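# Mount centrifuge rotor and tighten knob, unless rotor expired

## Task

The date is 11 July 2030. Read the use-by date for the rotor on the card attached to the centrifuge. If the rotor is still in date, lower it fully onto the centrifuge drive, then thread the knob onto the top of the shaft, run it down until it seats on the rotor, and tighten it firmly. If the date has passed, do not mount the rotor. Leave it where it stands and place the HOLD block on it. In either case the rotor must never be dropped.

## Robot and tools

Robot: two arms, left_arm and right_arm, each ending in a two-finger parallel gripper. In the scene frame the origin is at table height, midway between the nominal arm bases. +z points up, +x points out over the table, and left_arm sits on the +y side. Calibrated base positions are left_arm (+0.030, +0.455, 0) m and right_arm (+0.029, -0.641, 0) m, each turned only very slightly about z. Every hand pose, velocity and target an arm reports or accepts is in that arm's own base frame, not the scene frame. Fixed cameras and the table use the scene frame. A gripper's fingers point along its +z axis and close along its y axis. end_effector_position is the point between the closed pads. Closed fingertips extend about 19 mm past it, and open ones about 6 mm. Reported poses can be off by a few centimetres, more at long reach.

Command row: 20 numbers, always for both arms. The first 10 are left_arm: x, y, z (metres, absolute position in the left base frame), qw, qx, qy, qz (absolute orientation, w first), then gripper position, force_limit and speed. The next 10 are the same for right_arm. The last three numbers of each half lie in [-1, 1]. Gripper position +1 is fully open (85 mm), about -0.8 brings the pads together, and -1 closes until something blocks the fingers. force_limit and speed together set how hard it grips. A slow close (speed -1) gives gentler forces of roughly 30 to 100 N per pad. Closing from a centimetre or more wider, at speed 0 or +1, gives about 120 to 245 N. Finger speed runs from about 20 mm/s at -1 to 150 mm/s at +1. Both start at +1. To keep a gripper unchanged, resend its last three numbers, because a 0 is itself a command. To keep an arm still, resend the same full pose from the last result before it stopped moving. To hold an orientation, repeat one fixed quaternion rather than copying the drifting reported one.

execute_actions(actions, cameras): actions is a list of actions. Each action is a list of up to 15 rows, one per 1/30 s step. A short list repeats its last row to fill 15 steps. A target more than 0.6 m from the gripper's current position, along any of the gripper's axes, gets the action refused for both arms. An empty actions list returns the state plus all camera images. cameras takes names, ["all"] or [].

move(target, speed, blend, blocking, cameras): target is one 20-number row or a list of up to 15 rows. Each row gives absolute poses in each arm's base frame, and the grippers travel in straight lines toward them. speed is the path top speed in m/s (0.002 to 3.2, default 0.25), given as one value or one per target. Turning is capped at twice that value in rad/s. blend, in metres, rounds the corners between listed targets. The default 0 stops at each one. The whole move is capped at 10 s. blocking=false returns after about 0.5 s while motion continues, and a new move then takes over from the current point. The result adds a move: line that says how the move ended (done, off_target, moving, held, fault) and which limits acted. limits=paced means the pose was clipped, and limits=held means a check held steps back. The path does not avoid obstacles or the other arm. Route around each arm's own base rather than close past it.

wait(seconds 0 to 10) lets the scene run on the last commands. stop brakes a running move, while the fingers keep going. zoom_image(camera, region [x0,y0,x1,y1] in pixels, at most 504 by 504) enlarges part of the newest image. Use it to read the date card. Cameras: cam_head_left, cam_head_right, cam_low (fixed, 672x504) and cam_left_wrist, cam_right_wrist. read_manual gives licence texts only. finished_scene ends the scene for good. The final state must hold without the robot.

Results: each arm's end_effector_position, end_effector_quat_wxyz and velocities, joint positions and torques, a Hand target line (where the arm is actually being sent, which may fall short of your command), and Tool commands. object_status codes: 0 moving, 1 blocked while opening, 2 blocked while closing (a real grip), 3 reached the commanded position or pads met. To grip, send -1, keep sending it, and confirm status 2. position_measured is in counts: 3 open, 78 about 60 mm, 130 about 40 mm, 180 about 20 mm, 230 pads touching. Changing force or speed needs a position change of at least 0.01.

Limits and hazards: each step, commanded orientation is clipped to within 32 degrees of the measured one. Arms are stiff, so aiming even slightly beyond a firm contact can trigger a fault stop of 10 s. This happens at about 150 N net external force or at a joint load limit (elbow 142, wrists 53.2, shoulders 313 N m). Weight of a held object counts toward these. Approach contacts slowly and with little overshoot, especially when seating the rotor and tightening the knob. Keep the arms well apart, since a collision or gripping the other arm's fingers can fail the scene. Avoid drops, slams, and releasing moving parts. Do not squeeze hard on a part that is still supported. Nothing may fall or be left off the table. Long loaded or stretched holds heat the motors. MOTOR HOT is a warning, and 85 °C brakes the arm for 30 to 60 s. Loose objects may occasionally get nudged.

Each tool is called after "Call:" as a command line: name --argument value for each argument, lists and objects as JSON in quotes; but a table of rows of numbers goes row by row, as --pt "numbers of a row", without its own name.

## Session

Call:
execute_actions --actions '[]'

Scene clock: 0.00 s.
left_arm: end_effector_position=(+0.5409, -0.7983, +0.3455) position_measured=3 object_status=3 end_effector_quat_wxyz=(-0.071, +0.986, +0.106, +0.104) | right_arm: end_effector_position=(+0.5396, +0.0588, +0.3981) position_measured=3 object_status=3 end_effector_quat_wxyz=(-0.136, +0.769, +0.514, +0.355)
Joint positions: left_arm=[1.912 -1.095 1.297 -1.68 -1.336 1.687] | right_arm=[2.493 -2.023 2.283 -1.799 -0.792 1.302]
Joint velocities: within noise
Joint torques (N m): no reading
Hand target: left_arm +0.5409, -0.7983, +0.3455; -0.071, +0.986, +0.106, +0.104 | right_arm +0.5396, +0.0588, +0.3981; -0.136, +0.769, +0.514, +0.355
Tool commands: left_gripper/position=+1.0 left_gripper/force_limit=+1.0 left_gripper/speed=+1.0 right_gripper/position=+1.0 right_gripper/force_limit=+1.0 right_gripper/speed=+1.0

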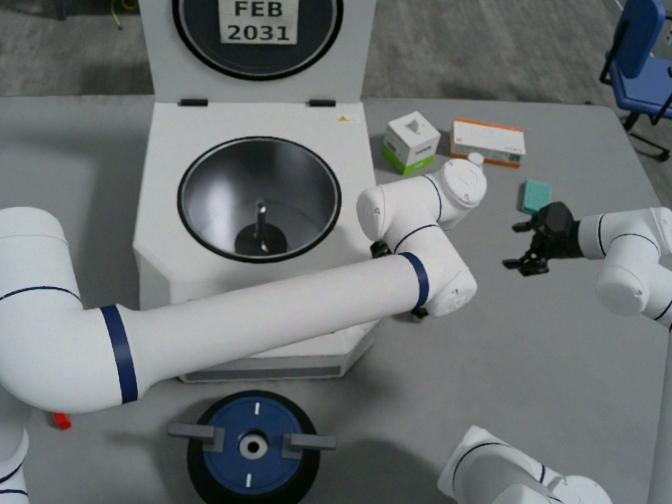

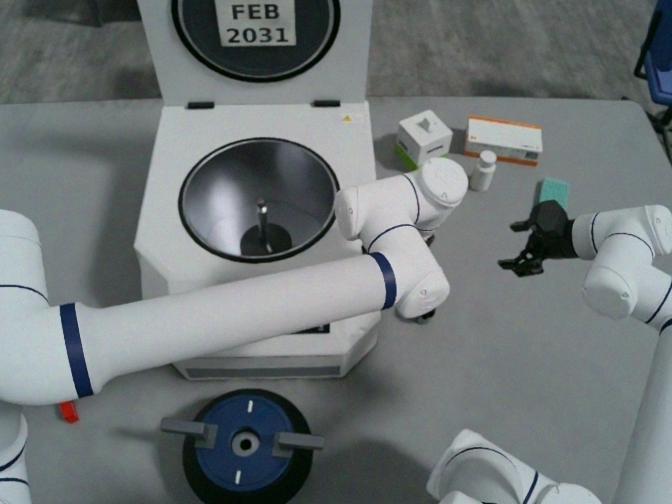

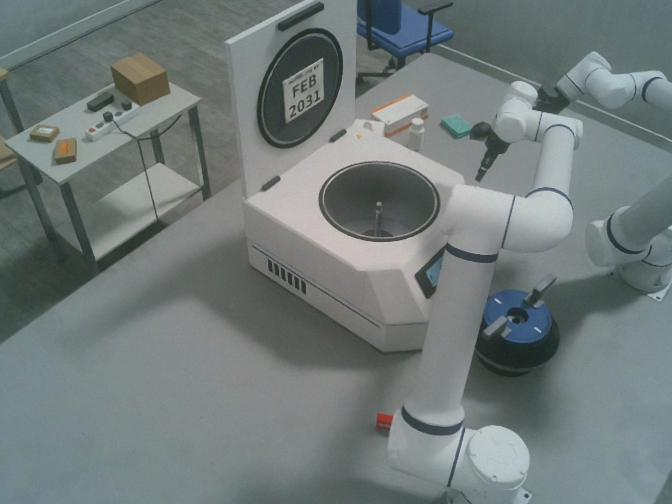

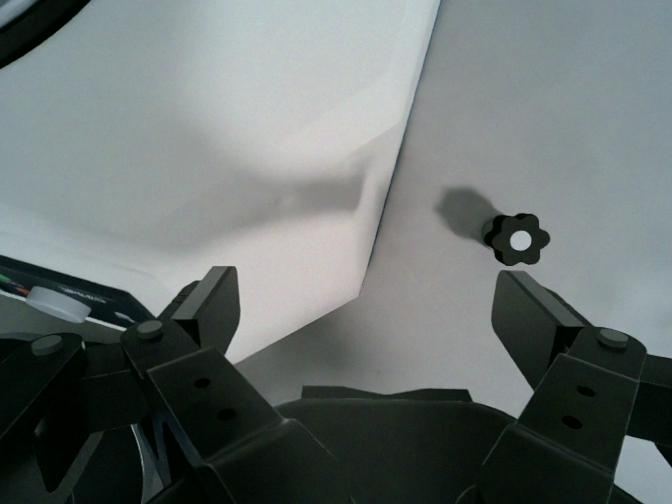

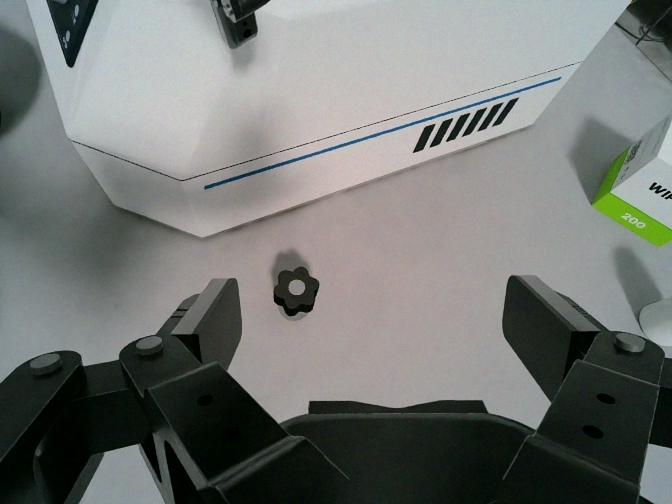

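Call:
zoom_image --camera "cam_head_left" --region '[170, 0, 350, 80]'

Call:
zoom_image --camera "cam_low" --region '[240, 10, 360, 150]'

Call:
zoom_image --camera "cam_head_left" --region '[150, 360, 350, 504]'

Call:
zoom_image --camera "cam_low" --region '[440, 240, 600, 400]'

Call:
zoom_image --camera "cam_head_right" --region '[160, 120, 360, 280]'

Call:
zoom_image --camera "cam_low" --region '[300, 140, 460, 260]'

Call:
zoom_image --camera "cam_left_wrist" --region '[420, 170, 580, 290]'

Scaled by 2.800.

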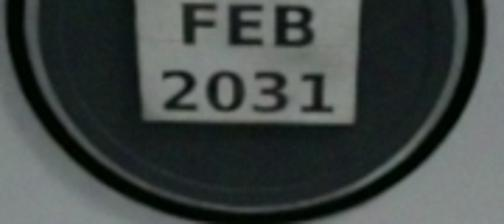

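Scaled by 3.600.

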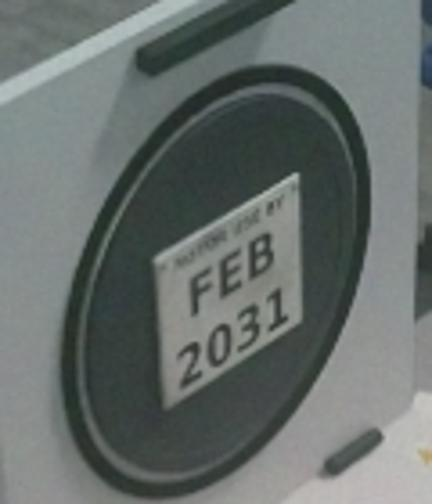

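Scaled by 2.520.

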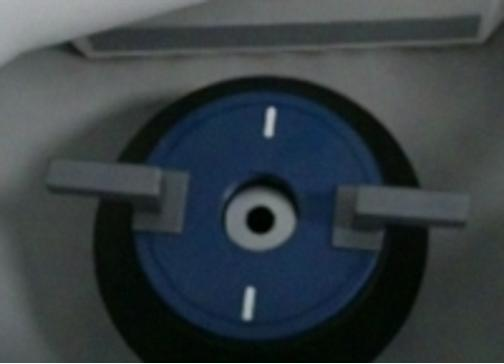

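Scaled by 3.150.

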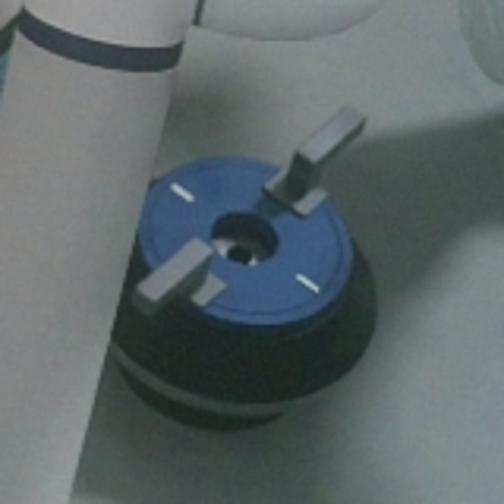

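Scaled by 2.520.

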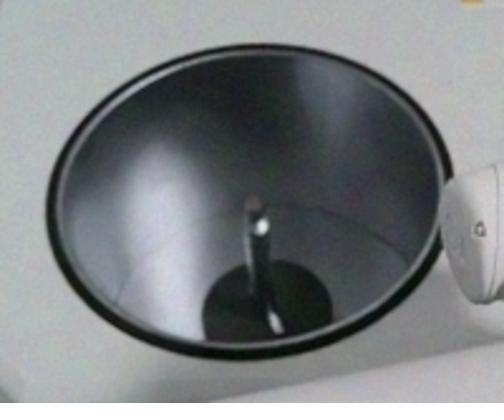

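Scaled by 3.150.

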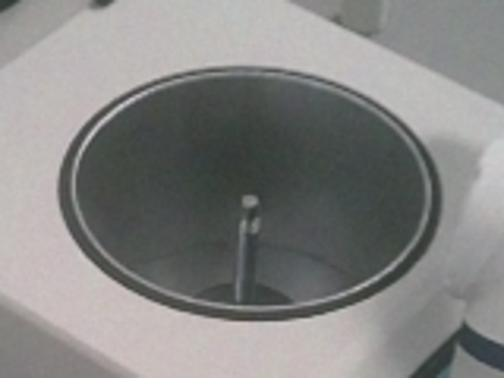

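Scaled by 3.150.

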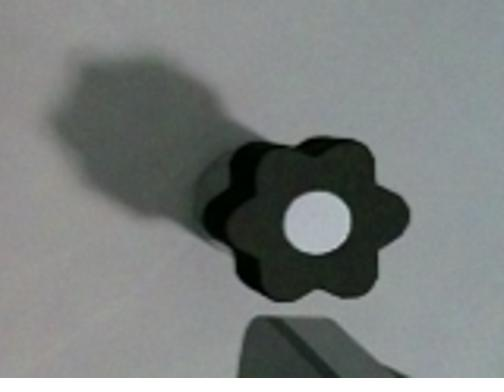

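Call:
move --pt "0.40 -0.55 0.50 0 0.7071 -0.3 0 1 1 1 0.5396 0.0588 0.50 0 0.8 0.6 0 1 1 1" --pt "0.25 -0.33 0.42 0 0.7071 -0.7071 0 1 1 1 0.66 0.30 0.58 0 0.7071 0.7071 0 1 1 1" --speed 0.4 --blend 0.08 --cameras '["all"]'

Scene clock: 6.03 s.
left_arm: end_effector_position=(+0.2501, -0.3301, +0.4200) position_measured=3 object_status=3 end_effector_quat_wxyz=(+0.000, +0.707, -0.707, +0.000) | right_arm: end_effector_position=(+0.6599, +0.2999, +0.5800) position_measured=3 object_status=3 end_effector_quat_wxyz=(+0.000, +0.707, +0.707, +0.000)
Joint positions: left_arm=[1.776 -2.107 2.149 -1.613 -1.571 3.347] | right_arm=[3.321 -1.545 1.457 -1.483 -1.571 1.75]
Joint torques (N m): left_arm=[-15.22 -30.53 -47.52 -1.34 0.92 3.37] | right_arm=[9.22 -27.84 -54.17 -0.81 -2.48 2.91]
Hand target: left_arm +0.2500, -0.3300, +0.4200; +0.000, +0.707, -0.707, +0.000 | right_arm +0.6600, +0.3000, +0.5800; +0.000, +0.707, +0.707, +0.000
Off the commanded pose: left_arm 0.000 m, 0 deg | right_arm 0.000 m, 0 deg.
move: done
camera_calibration:
cam_left_wrist: T_world_to_cam=[[-0.999816, -0.00391607, -0.0188032, 0.268602], [-0.0100968, 0.939969, 0.341111, 0.186214], [0.0163386, 0.341238, -0.939835, 0.628908], [0, 0, 0, 1]] pos_world=[0.260158, -0.388591, 0.532601]
cam_right_wrist: T_world_to_cam=[[0.999918, -0.0127577, 0.00122566, -0.646894], [-0.0124427, -0.94338, 0.331482, 0.120341], [-0.00307268, -0.33147, -0.943461, 0.774979], [0, 0, 0, 1]] pos_world=[0.65072, 0.362156, 0.692064]

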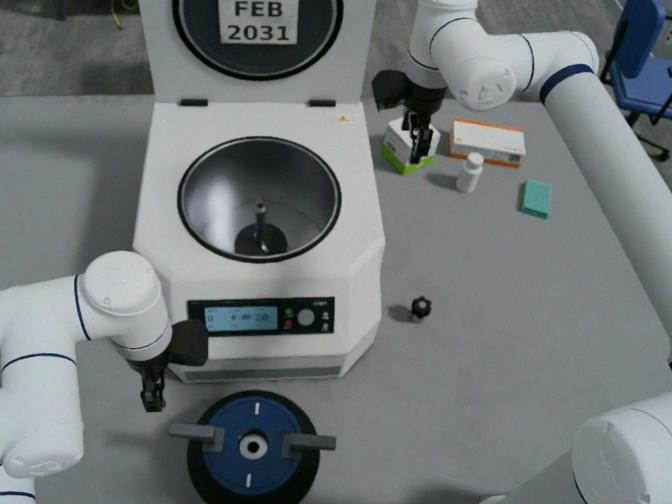

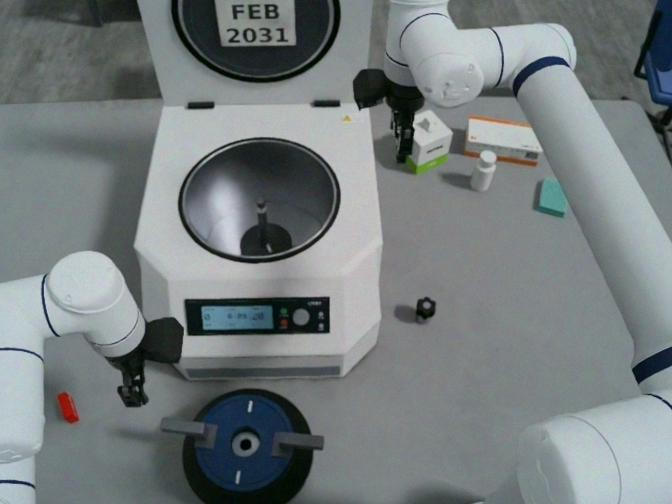

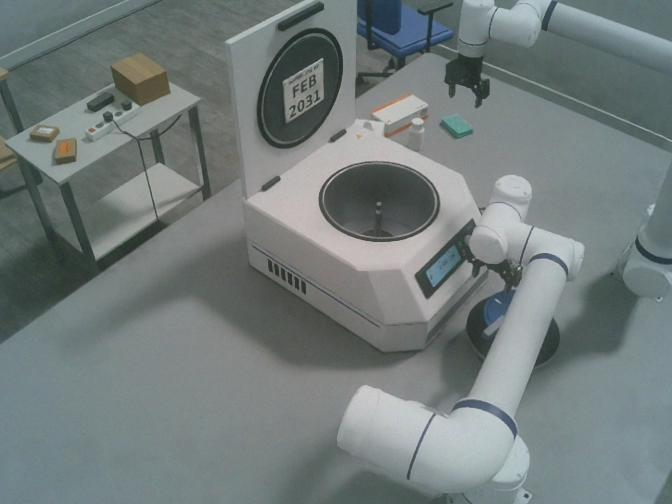

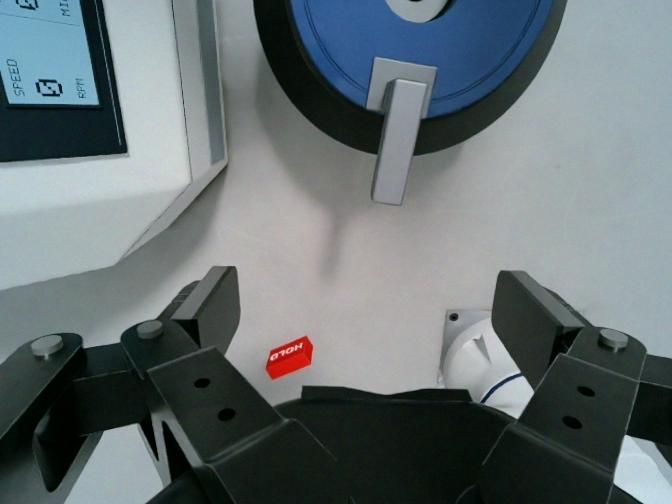

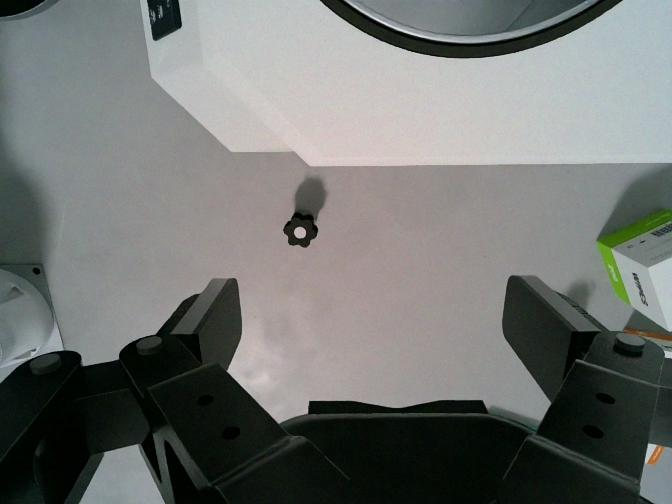

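Call:
zoom_image --camera "cam_left_wrist" --region '[240, 0, 580, 220]'

Call:
zoom_image --camera "cam_head_left" --region '[150, 380, 350, 504]'

Call:
zoom_image --camera "cam_head_right" --region '[150, 380, 350, 504]'

Call:
zoom_image --camera "cam_head_left" --region '[170, 120, 350, 270]'

Call:
zoom_image --camera "cam_head_right" --region '[170, 120, 350, 270]'

Call:
zoom_image --camera "cam_low" --region '[310, 140, 450, 250]'

Scaled by 1.482.

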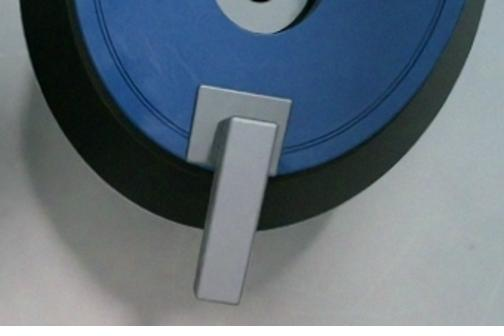

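Scaled by 2.520.

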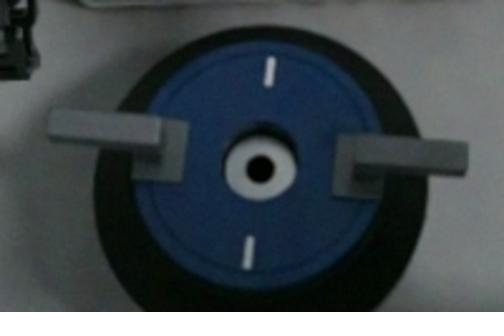

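Scaled by 2.520.

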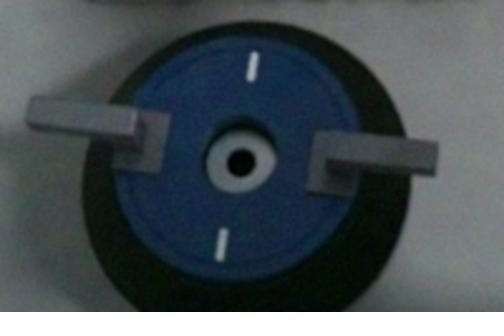

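Scaled by 2.800.

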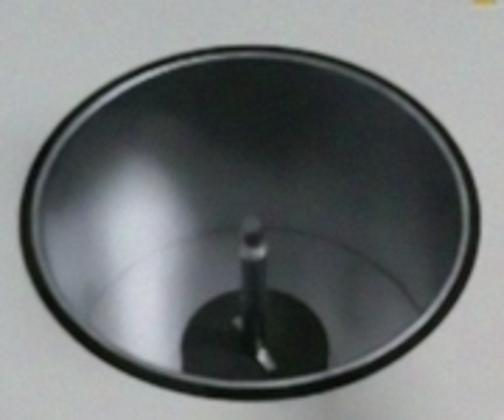

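Scaled by 2.800.

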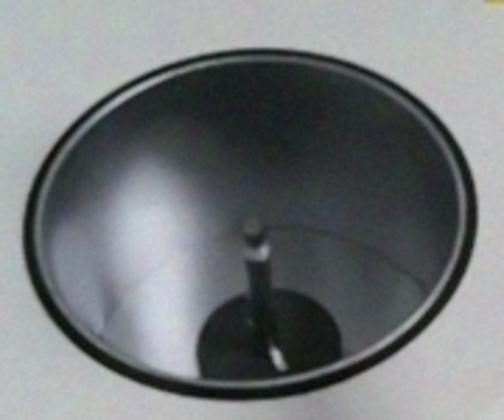

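Scaled by 3.600.

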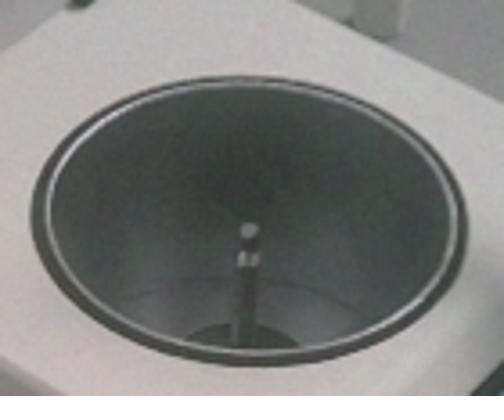

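Call:
move --target '[0.25,-0.33,0.42,0,0.7071,-0.7071,0,1,1,1,0.72,0.66,0.55,0,0.7071,0.7071,0,1,1,1]' --speed 0.4 --cameras '["cam_head_left","cam_right_wrist"]'

Call:
zoom_image --camera "cam_right_wrist" --region '[180, 0, 500, 280]'

Scene clock: 8.50 s.
left_arm: end_effector_position=(+0.2500, -0.3300, +0.4200) position_measured=3 object_status=3 end_effector_quat_wxyz=(+0.000, +0.707, -0.707, +0.000) | right_arm: end_effector_position=(+0.7200, +0.6599, +0.5500) position_measured=3 object_status=3 end_effector_quat_wxyz=(+0.000, +0.707, +0.707, +0.000)
Joint positions: left_arm=[1.776 -2.108 2.149 -1.613 -1.571 3.347] | right_arm=[3.701 -1.102 0.951 -1.42 -1.571 2.13]
Joint torques (N m): left_arm=[-14.3 -32.94 -44.88 -1.55 1.37 3.1] | right_arm=[13.08 -56.74 -53.59 -1.65 -2.25 3.55]
Hand target: left_arm +0.2500, -0.3300, +0.4200; +0.000, +0.707, -0.707, +0.000 | right_arm +0.7200, +0.6600, +0.5500; +0.000, +0.707, +0.707, +0.000
Off the commanded pose: left_arm 0.000 m, 0 deg | right_arm 0.000 m, 0 deg.
move: done
camera_calibration:
cam_right_wrist: T_world_to_cam=[[0.999919, -0.0126306, 0.0012887, -0.702394], [-0.0123437, -0.943393, 0.331448, 0.47061], [-0.00297064, -0.331438, -0.943472, 0.866101], [0, 0, 0, 1]] pos_world=[0.710719, 0.722156, 0.662064]
Images, in order (width x height): cam_head_left 672x504, cam_right_wrist 672x504.

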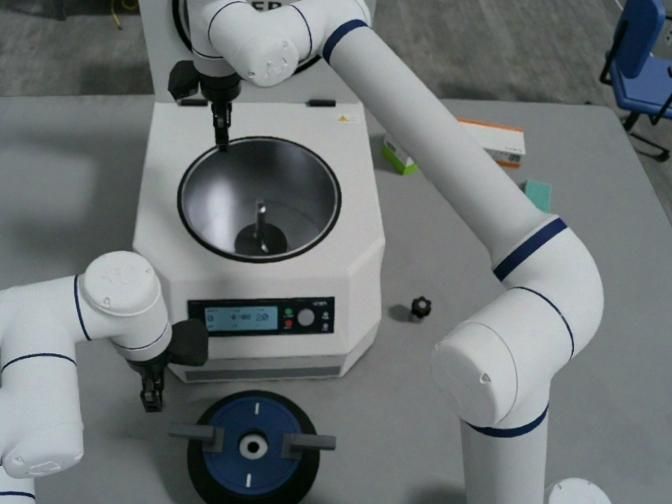

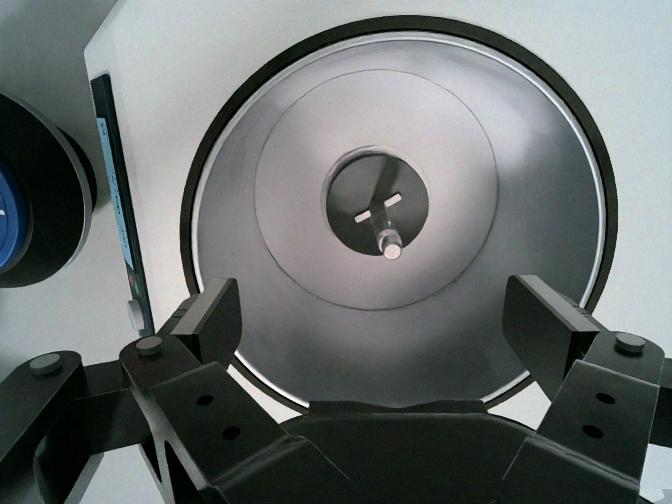

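Scaled by 1.575.

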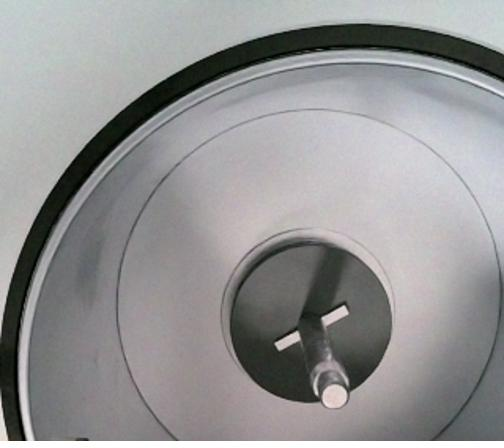

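Call:
move --target '[0.215,-0.335,0.32,0,0.6704,-0.7420,0,1,1,1,0.215,0.47,0.42,0,0.7379,0.6749,0,1,1,1]' --speed 0.4 --cameras '["cam_low","cam_left_wrist","cam_right_wrist"]'

Call:
zoom_image --camera "cam_left_wrist" --region '[230, 50, 510, 330]'

Call:
zoom_image --camera "cam_right_wrist" --region '[200, 0, 560, 290]'

Scene clock: 11.87 s.
left_arm: end_effector_position=(+0.2150, -0.3350, +0.3200) position_measured=3 object_status=3 end_effector_quat_wxyz=(+0.000, -0.670, +0.742, +0.000) | right_arm: end_effector_position=(+0.2151, +0.4701, +0.4200) position_measured=3 object_status=3 end_effector_quat_wxyz=(+0.000, +0.738, +0.675, +0.000)
Joint positions: left_arm=[1.679 -2.118 2.33 -1.784 -1.571 3.351] | right_arm=[3.933 -1.899 2.035 -1.707 -1.571 2.451]
Joint torques (N m): left_arm=[-15.92 17.35 -44.13 -9.79 1.13 0.19] | right_arm=[10.86 -26.39 -38.51 -1.14 -2.35 3.11]
Hand target: left_arm +0.2150, -0.3350, +0.3200; +0.000, -0.670, +0.742, +0.000 | right_arm +0.2150, +0.4700, +0.4200; +0.000, +0.738, +0.675, +0.000
Off the commanded pose: left_arm 0.000 m, 0 deg | right_arm 0.000 m, 0 deg.
move: done
camera_calibration:
cam_left_wrist: T_world_to_cam=[[-0.995056, 0.0975106, -0.0188375, 0.264603], [0.0852791, 0.93614, 0.34113, 0.202719], [0.0508983, 0.337837, -0.939827, 0.528576], [0, 0, 0, 1]] pos_world=[0.219103, -0.394147, 0.432601]
cam_right_wrist: T_world_to_cam=[[0.99483, -0.101546, 0.00120156, -0.15691], [-0.096199, -0.93852, 0.331552, 0.344029], [-0.0325402, -0.329953, -0.943436, 0.684666], [0, 0, 0, 1]] pos_world=[0.211474, 0.532852, 0.532064]
Images, in order (width x height): cam_low 672x504, cam_left_wrist 672x504, cam_right_wrist 672x504.

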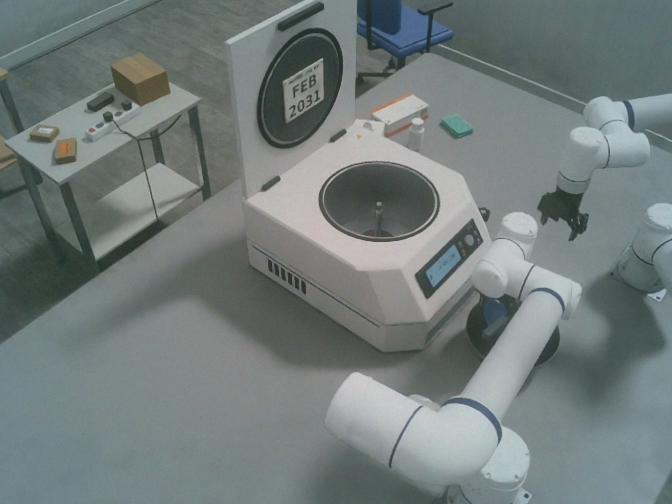

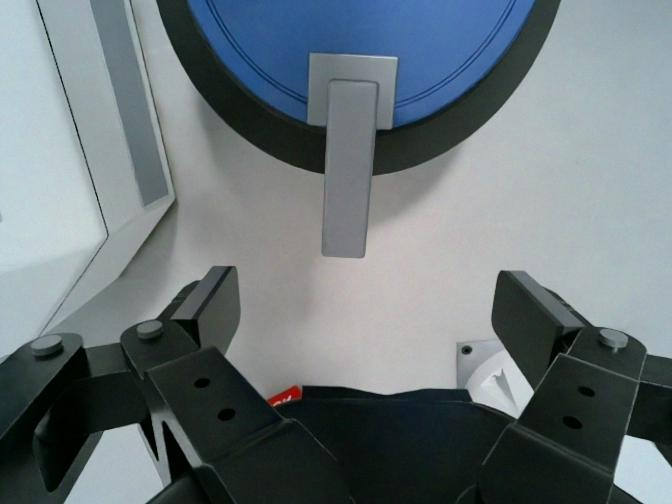

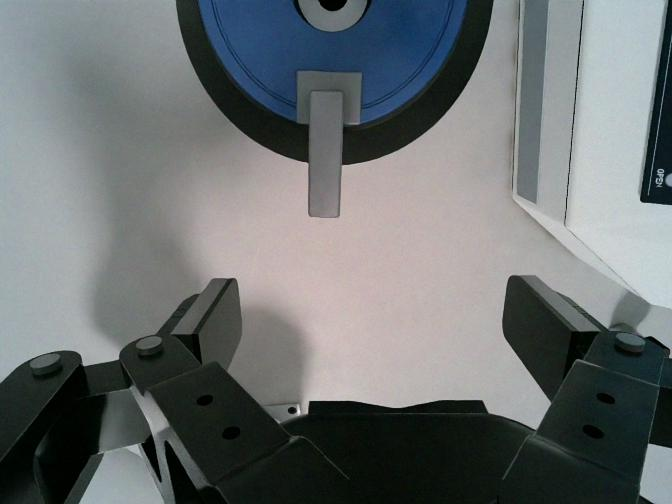

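Scaled by 1.800.

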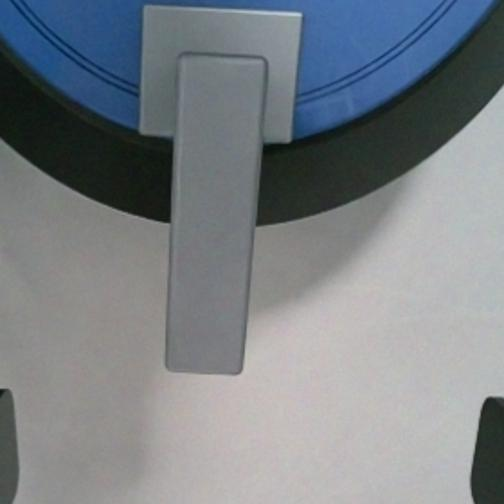

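Scaled by 1.400.

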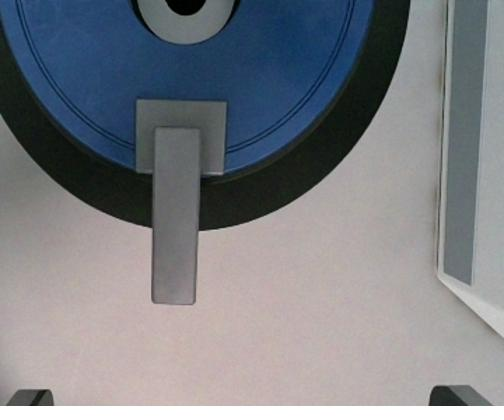

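Call:
move --target '[0.2195,-0.3505,0.262,0,0.6561,-0.7547,0,1,1,1,0.197,0.4863,0.262,0,0.7507,0.6606,0,1,1,1]' --speed 0.25 --cameras '["cam_head_left","cam_left_wrist","cam_right_wrist"]'

Call:
zoom_image --camera "cam_left_wrist" --region '[200, 100, 540, 400]'

Call:
zoom_image --camera "cam_right_wrist" --region '[200, 100, 540, 400]'

Scene clock: 14.60 s.
left_arm: end_effector_position=(+0.2195, -0.3505, +0.2620) position_measured=3 object_status=3 end_effector_quat_wxyz=(+0.000, -0.656, +0.755, +0.000) | right_arm: end_effector_position=(+0.1970, +0.4863, +0.2621) position_measured=3 object_status=3 end_effector_quat_wxyz=(+0.000, +0.751, +0.661, +0.000)
Joint positions: left_arm=[1.687 -2.041 2.402 -1.931 -1.571 3.397] | right_arm=[3.982 -1.794 2.253 -2.03 -1.571 2.539]
Joint torques (N m): left_arm=[15.83 9.64 -42.42 -9.66 -1.79 3.42] | right_arm=[12.39 -3.69 -34.55 -3.72 -2.74 3.28]
Hand target: left_arm +0.2195, -0.3505, +0.2620; +0.000, -0.656, +0.755, +0.000 | right_arm +0.1970, +0.4863, +0.2620; +0.000, +0.751, +0.661, +0.000
Off the commanded pose: left_arm 0.000 m, 0 deg | right_arm 0.000 m, 0 deg.
move: done
camera_calibration:
cam_left_wrist: T_world_to_cam=[[-0.990606, 0.135443, -0.018852, 0.281842], [0.120967, 0.932212, 0.341099, 0.227477], [0.0637733, 0.335614, -0.939839, 0.475485], [0, 0, 0, 1]] pos_world=[0.221354, -0.409809, 0.374601]
cam_right_wrist: T_world_to_cam=[[0.990202, -0.13964, 0.00118604, -0.117612], [-0.132135, -0.934172, 0.331456, 0.414938], [-0.0451765, -0.328365, -0.94347, 0.54221], [0, 0, 0, 1]] pos_world=[0.195783, 0.549243, 0.374164]
Images, in order (width x height): cam_head_left 672x504, cam_left_wrist 672x504, cam_right_wrist 672x504.

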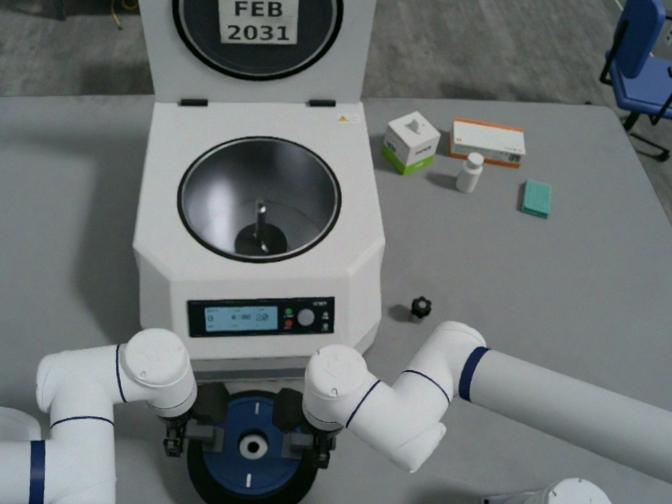

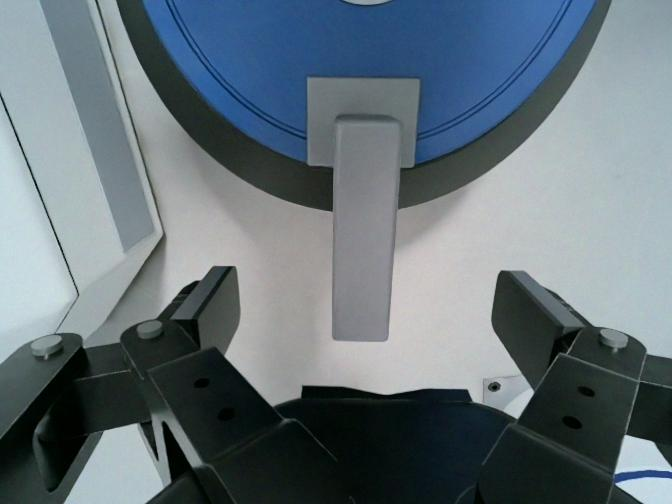

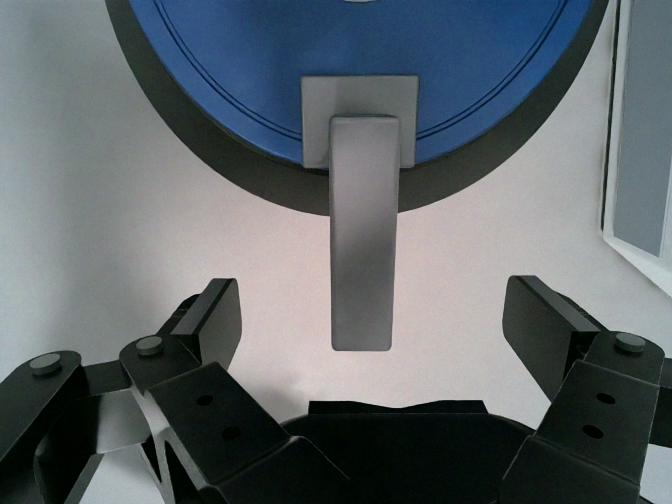

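Scaled by 1.482.

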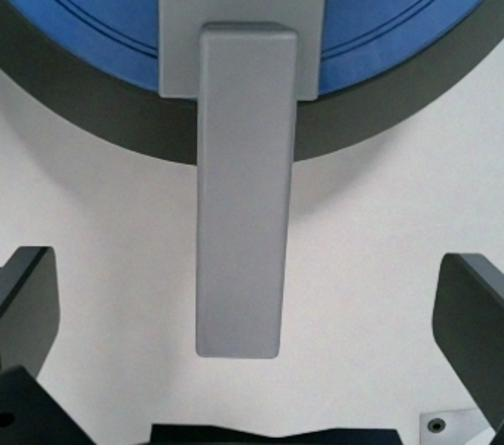

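Scaled by 1.482.

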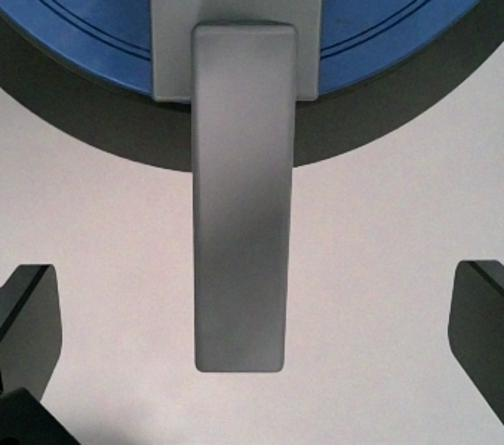

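Call:
move --target '[0.2205,-0.3505,0.238,0,0.6561,-0.7547,0,1,1,1,0.1945,0.4863,0.238,0,0.7507,0.6606,0,1,1,1]' --speed 0.1 --cameras '["cam_low","cam_left_wrist","cam_right_wrist"]'

Call:
zoom_image --camera "cam_left_wrist" --region '[200, 100, 540, 400]'

Call:
zoom_image --camera "cam_right_wrist" --region '[200, 100, 540, 400]'

Call:
zoom_image --camera "cam_low" --region '[420, 220, 620, 400]'

Scene clock: 16.60 s.
left_arm: end_effector_position=(+0.2205, -0.3505, +0.2381) position_measured=3 object_status=3 end_effector_quat_wxyz=(+0.000, -0.656, +0.755, +0.000) | right_arm: end_effector_position=(+0.1945, +0.4863, +0.2381) position_measured=3 object_status=3 end_effector_quat_wxyz=(+0.000, +0.751, +0.661, +0.000)
Joint positions: left_arm=[1.689 -2.018 2.436 -1.989 -1.571 3.4] | right_arm=[3.986 -1.772 2.284 -2.083 -1.571 2.543]
Joint torques (N m): left_arm=[14.54 8.89 -41.74 -9.66 -0.37 3.29] | right_arm=[13.41 -7.24 -32.87 -3.04 -1.65 3.12]
Hand target: left_arm +0.2205, -0.3505, +0.2380; +0.000, -0.656, +0.755, +0.000 | right_arm +0.1945, +0.4863, +0.2380; +0.000, +0.751, +0.661, +0.000
Off the commanded pose: left_arm 0.000 m, 0 deg | right_arm 0.000 m, 0 deg.
move: done
camera_calibration:
cam_left_wrist: T_world_to_cam=[[-0.990606, 0.135443, -0.018852, 0.282382], [0.120967, 0.932212, 0.341099, 0.235508], [0.0637733, 0.335614, -0.939839, 0.452959], [0, 0, 0, 1]] pos_world=[0.222354, -0.409809, 0.350701]
cam_right_wrist: T_world_to_cam=[[0.990189, -0.139732, 0.0012184, -0.115066], [-0.132233, -0.934158, 0.331457, 0.422574], [-0.0451771, -0.328366, -0.943469, 0.519455], [0, 0, 0, 1]] pos_world=[0.193283, 0.549243, 0.350164]
Images, in order (width x height): cam_low 672x504, cam_left_wrist 672x504, cam_right_wrist 672x504.

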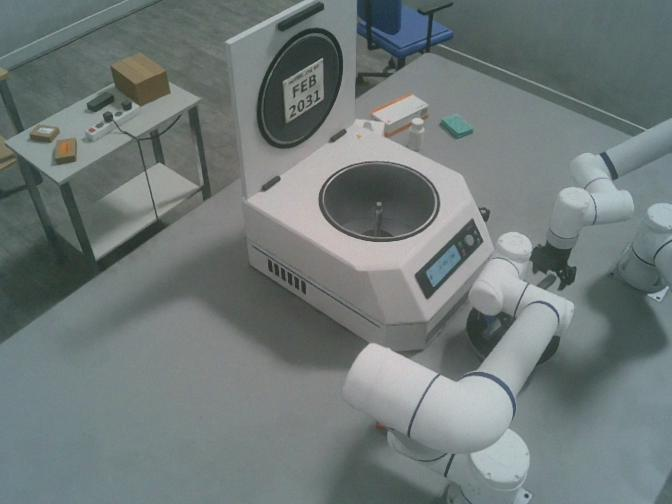

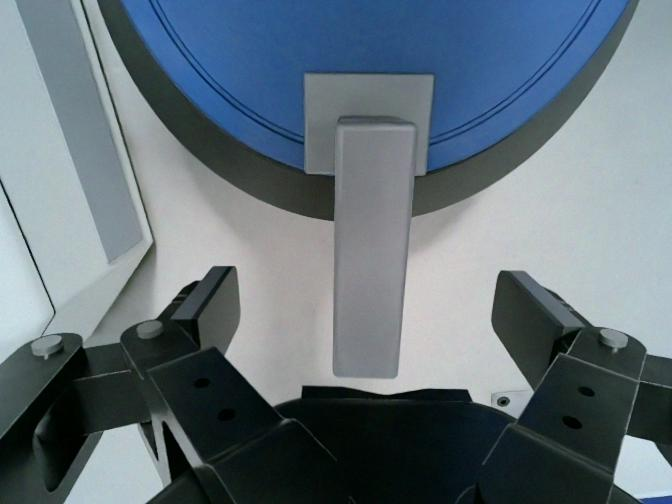

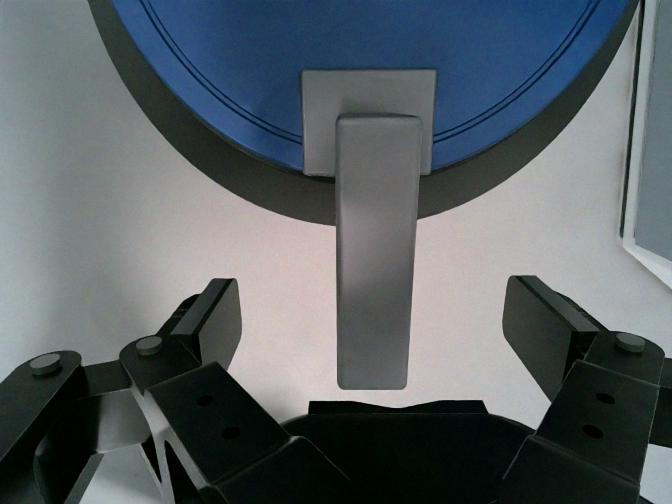

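Scaled by 1.482.

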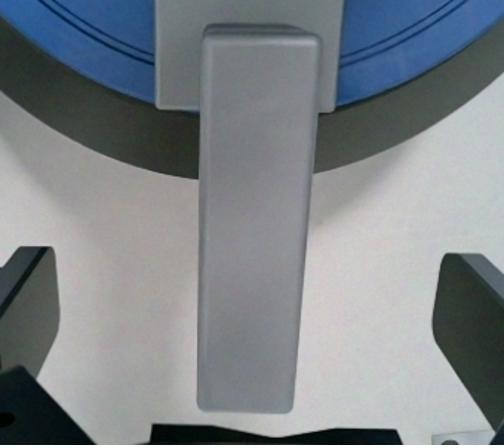

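Scaled by 1.482.

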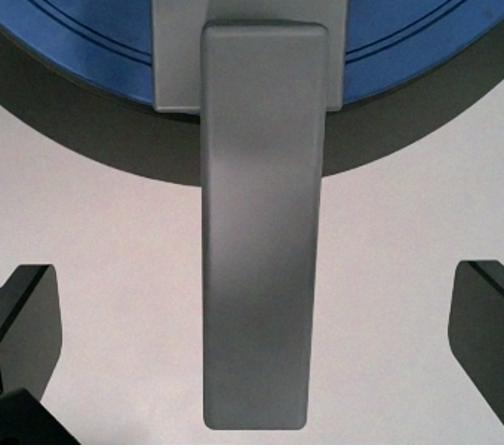

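Scaled by 2.520.

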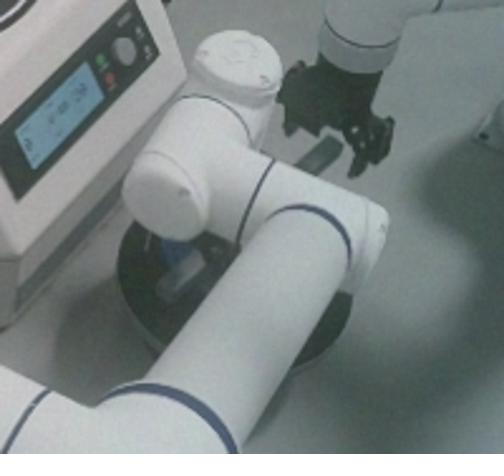

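Call:
move --pt "0.2203 -0.3505 0.262 0 0.6531 -0.7573 0 1 1 1 0.1950 0.4863 0.262 0 0.7431 0.6691 0 1 1 1" --pt "0.2095 -0.4197 0.40 0 0.6531 -0.7573 0 1 1 1 0.20 0.36 0.40 0 0.7431 0.6691 0 1 1 1" --speed 0.3 --blend 0.02 --cameras '["cam_left_wrist"]'

Call:
zoom_image --camera "cam_left_wrist" --region '[250, 20, 450, 200]'

Scene clock: 20.27 s.
left_arm: end_effector_position=(+0.2095, -0.4197, +0.3999) position_measured=3 object_status=3 end_effector_quat_wxyz=(+0.000, -0.653, +0.757, +0.000) | right_arm: end_effector_position=(+0.2000, +0.3601, +0.3999) position_measured=3 object_status=3 end_effector_quat_wxyz=(+0.000, +0.743, +0.669, +0.000)
Joint positions: left_arm=[1.646 -1.989 2.125 -1.707 -1.571 3.364] | right_arm=[3.76 -2.11 2.186 -1.647 -1.571 2.294]
Joint torques (N m): left_arm=[-14.78 -0.4 -63.39 -1.42 1.7 -1.85] | right_arm=[-17.79 -12.22 -53.55 -1.34 2.58 -3.23]
Hand target: left_arm +0.2095, -0.4197, +0.4000; +0.000, -0.653, +0.757, +0.000 | right_arm +0.2000, +0.3600, +0.4000; +0.000, +0.743, +0.669, +0.000
Off the commanded pose: left_arm 0.000 m, 0 deg | right_arm 0.000 m, 0 deg.
move: done; blend cut to 0.012 m at target 1
camera_calibration:
cam_left_wrist: T_world_to_cam=[[-0.989491, 0.143352, -0.0189076, 0.287007], [0.128392, 0.931218, 0.3411, 0.244187], [0.0665046, 0.335088, -0.939837, 0.628158], [0, 0, 0, 1]] pos_world=[0.210864, -0.479022, 0.512501]
Images, in order (width x height): cam_left_wrist 672x504.

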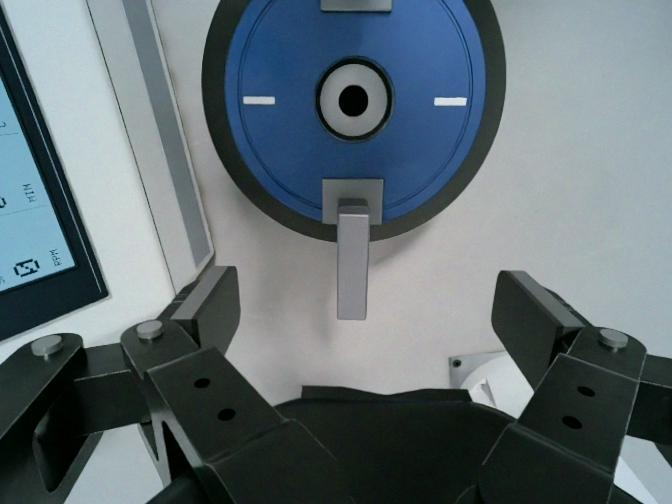

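Scaled by 2.520.

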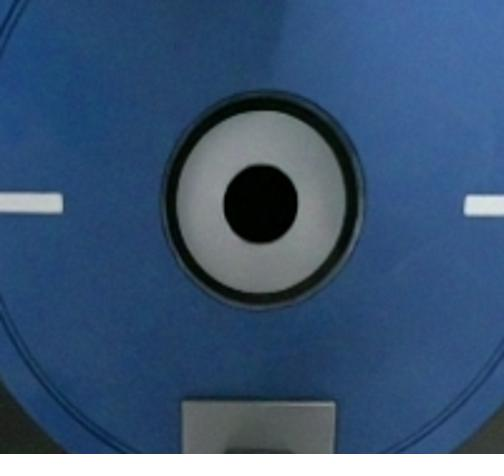

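Call:
move --pt "0.45 -0.44 0.56 0 0.76 -0.65 0 1 1 1 0.20 0.36 0.40 0 0.7431 0.6691 0 1 1 1" --pt "0.723 -0.467 0.55 0 0.8531 -0.5217 0 1 1 1 0.2026 0.5559 0.40 0 0.7431 0.6691 0 1 1 1" --speed 0.45 --blend 0.05 --cameras '["cam_left_wrist","cam_right_wrist"]'

Call:
zoom_image --camera "cam_left_wrist" --region '[250, 20, 450, 200]'

Call:
zoom_image --camera "cam_right_wrist" --region '[250, 20, 450, 200]'

Scene clock: 22.53 s.
left_arm: end_effector_position=(+0.7229, -0.4670, +0.5500) position_measured=3 object_status=3 end_effector_quat_wxyz=(+0.000, +0.853, -0.522, +0.000) | right_arm: end_effector_position=(+0.2026, +0.5558, +0.4000) position_measured=3 object_status=3 end_effector_quat_wxyz=(+0.000, +0.743, +0.669, +0.000)
Joint positions: left_arm=[2.36 -1.317 1.248 -1.502 -1.571 3.458] | right_arm=[4.058 -1.754 1.966 -1.783 -1.571 2.592]
Joint torques (N m): left_arm=[14.31 -96.95 -63.56 -1.52 -1.61 -2.23] | right_arm=[12.91 -13.6 -53.51 -3.81 -2.45 2.89]
Hand target: left_arm +0.7230, -0.4670, +0.5500; +0.000, +0.853, -0.522, +0.000 | right_arm +0.2026, +0.5559, +0.4000; +0.000, +0.743, +0.669, +0.000
Off the commanded pose: left_arm 0.000 m, 0 deg | right_arm 0.000 m, 0 deg.
move: done
camera_calibration:
cam_left_wrist: T_world_to_cam=[[-0.888365, -0.458749, -0.0188926, 0.450376], [-0.437027, 0.832252, 0.341121, 0.533567], [-0.140765, 0.311297, -0.93983, 0.889633], [0, 0, 0, 1]] pos_world=[0.758511, -0.514393, 0.662601]
cam_right_wrist: T_world_to_cam=[[0.993123, -0.117071, 0.00125435, -0.126748], [-0.110864, -0.936917, 0.331505, 0.432128], [-0.0376342, -0.329364, -0.943453, 0.694426], [0, 0, 0, 1]] pos_world=[0.199918, 0.618749, 0.512064]
Images, in order (width x height): cam_left_wrist 672x504, cam_right_wrist 672x504.

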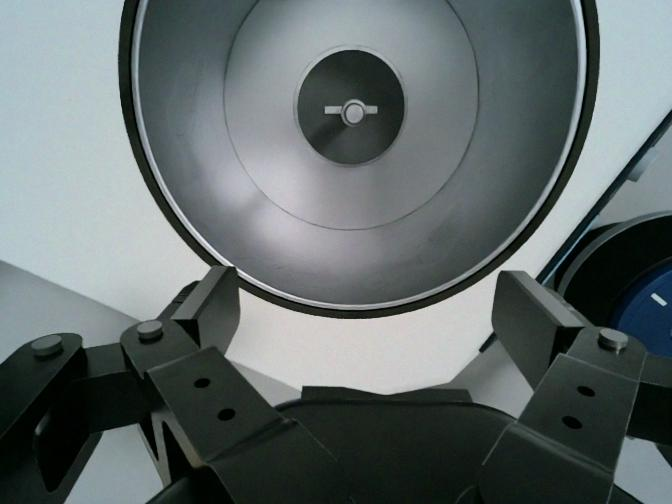

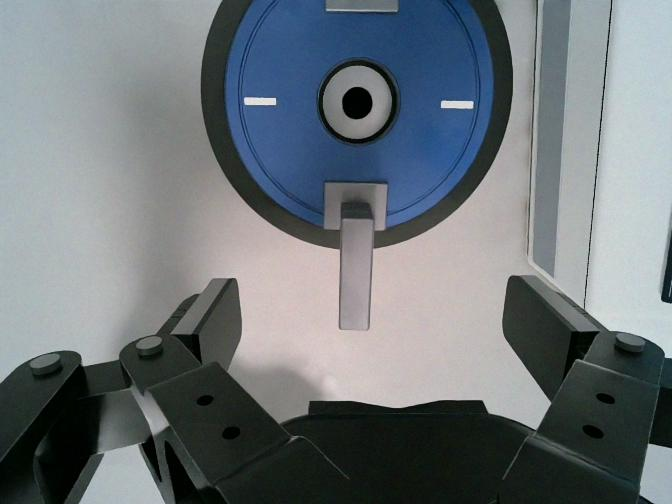

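Scaled by 2.520.

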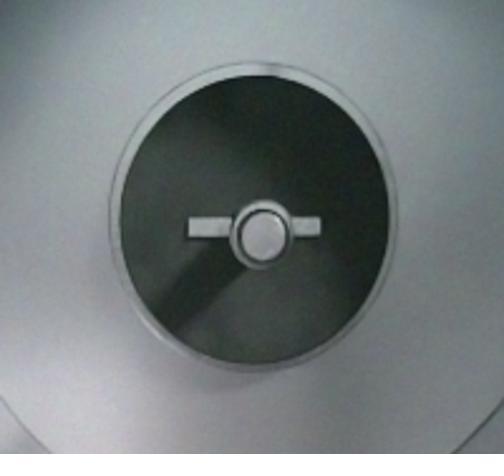

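Scaled by 2.520.

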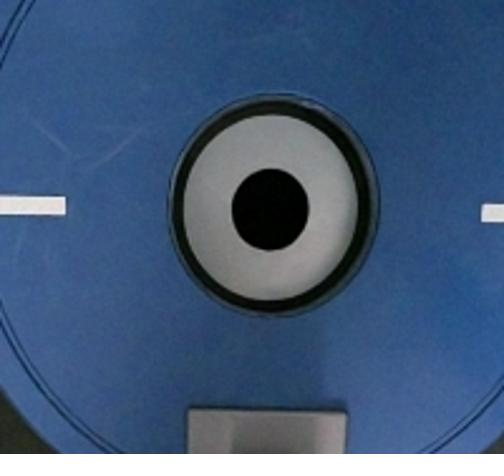

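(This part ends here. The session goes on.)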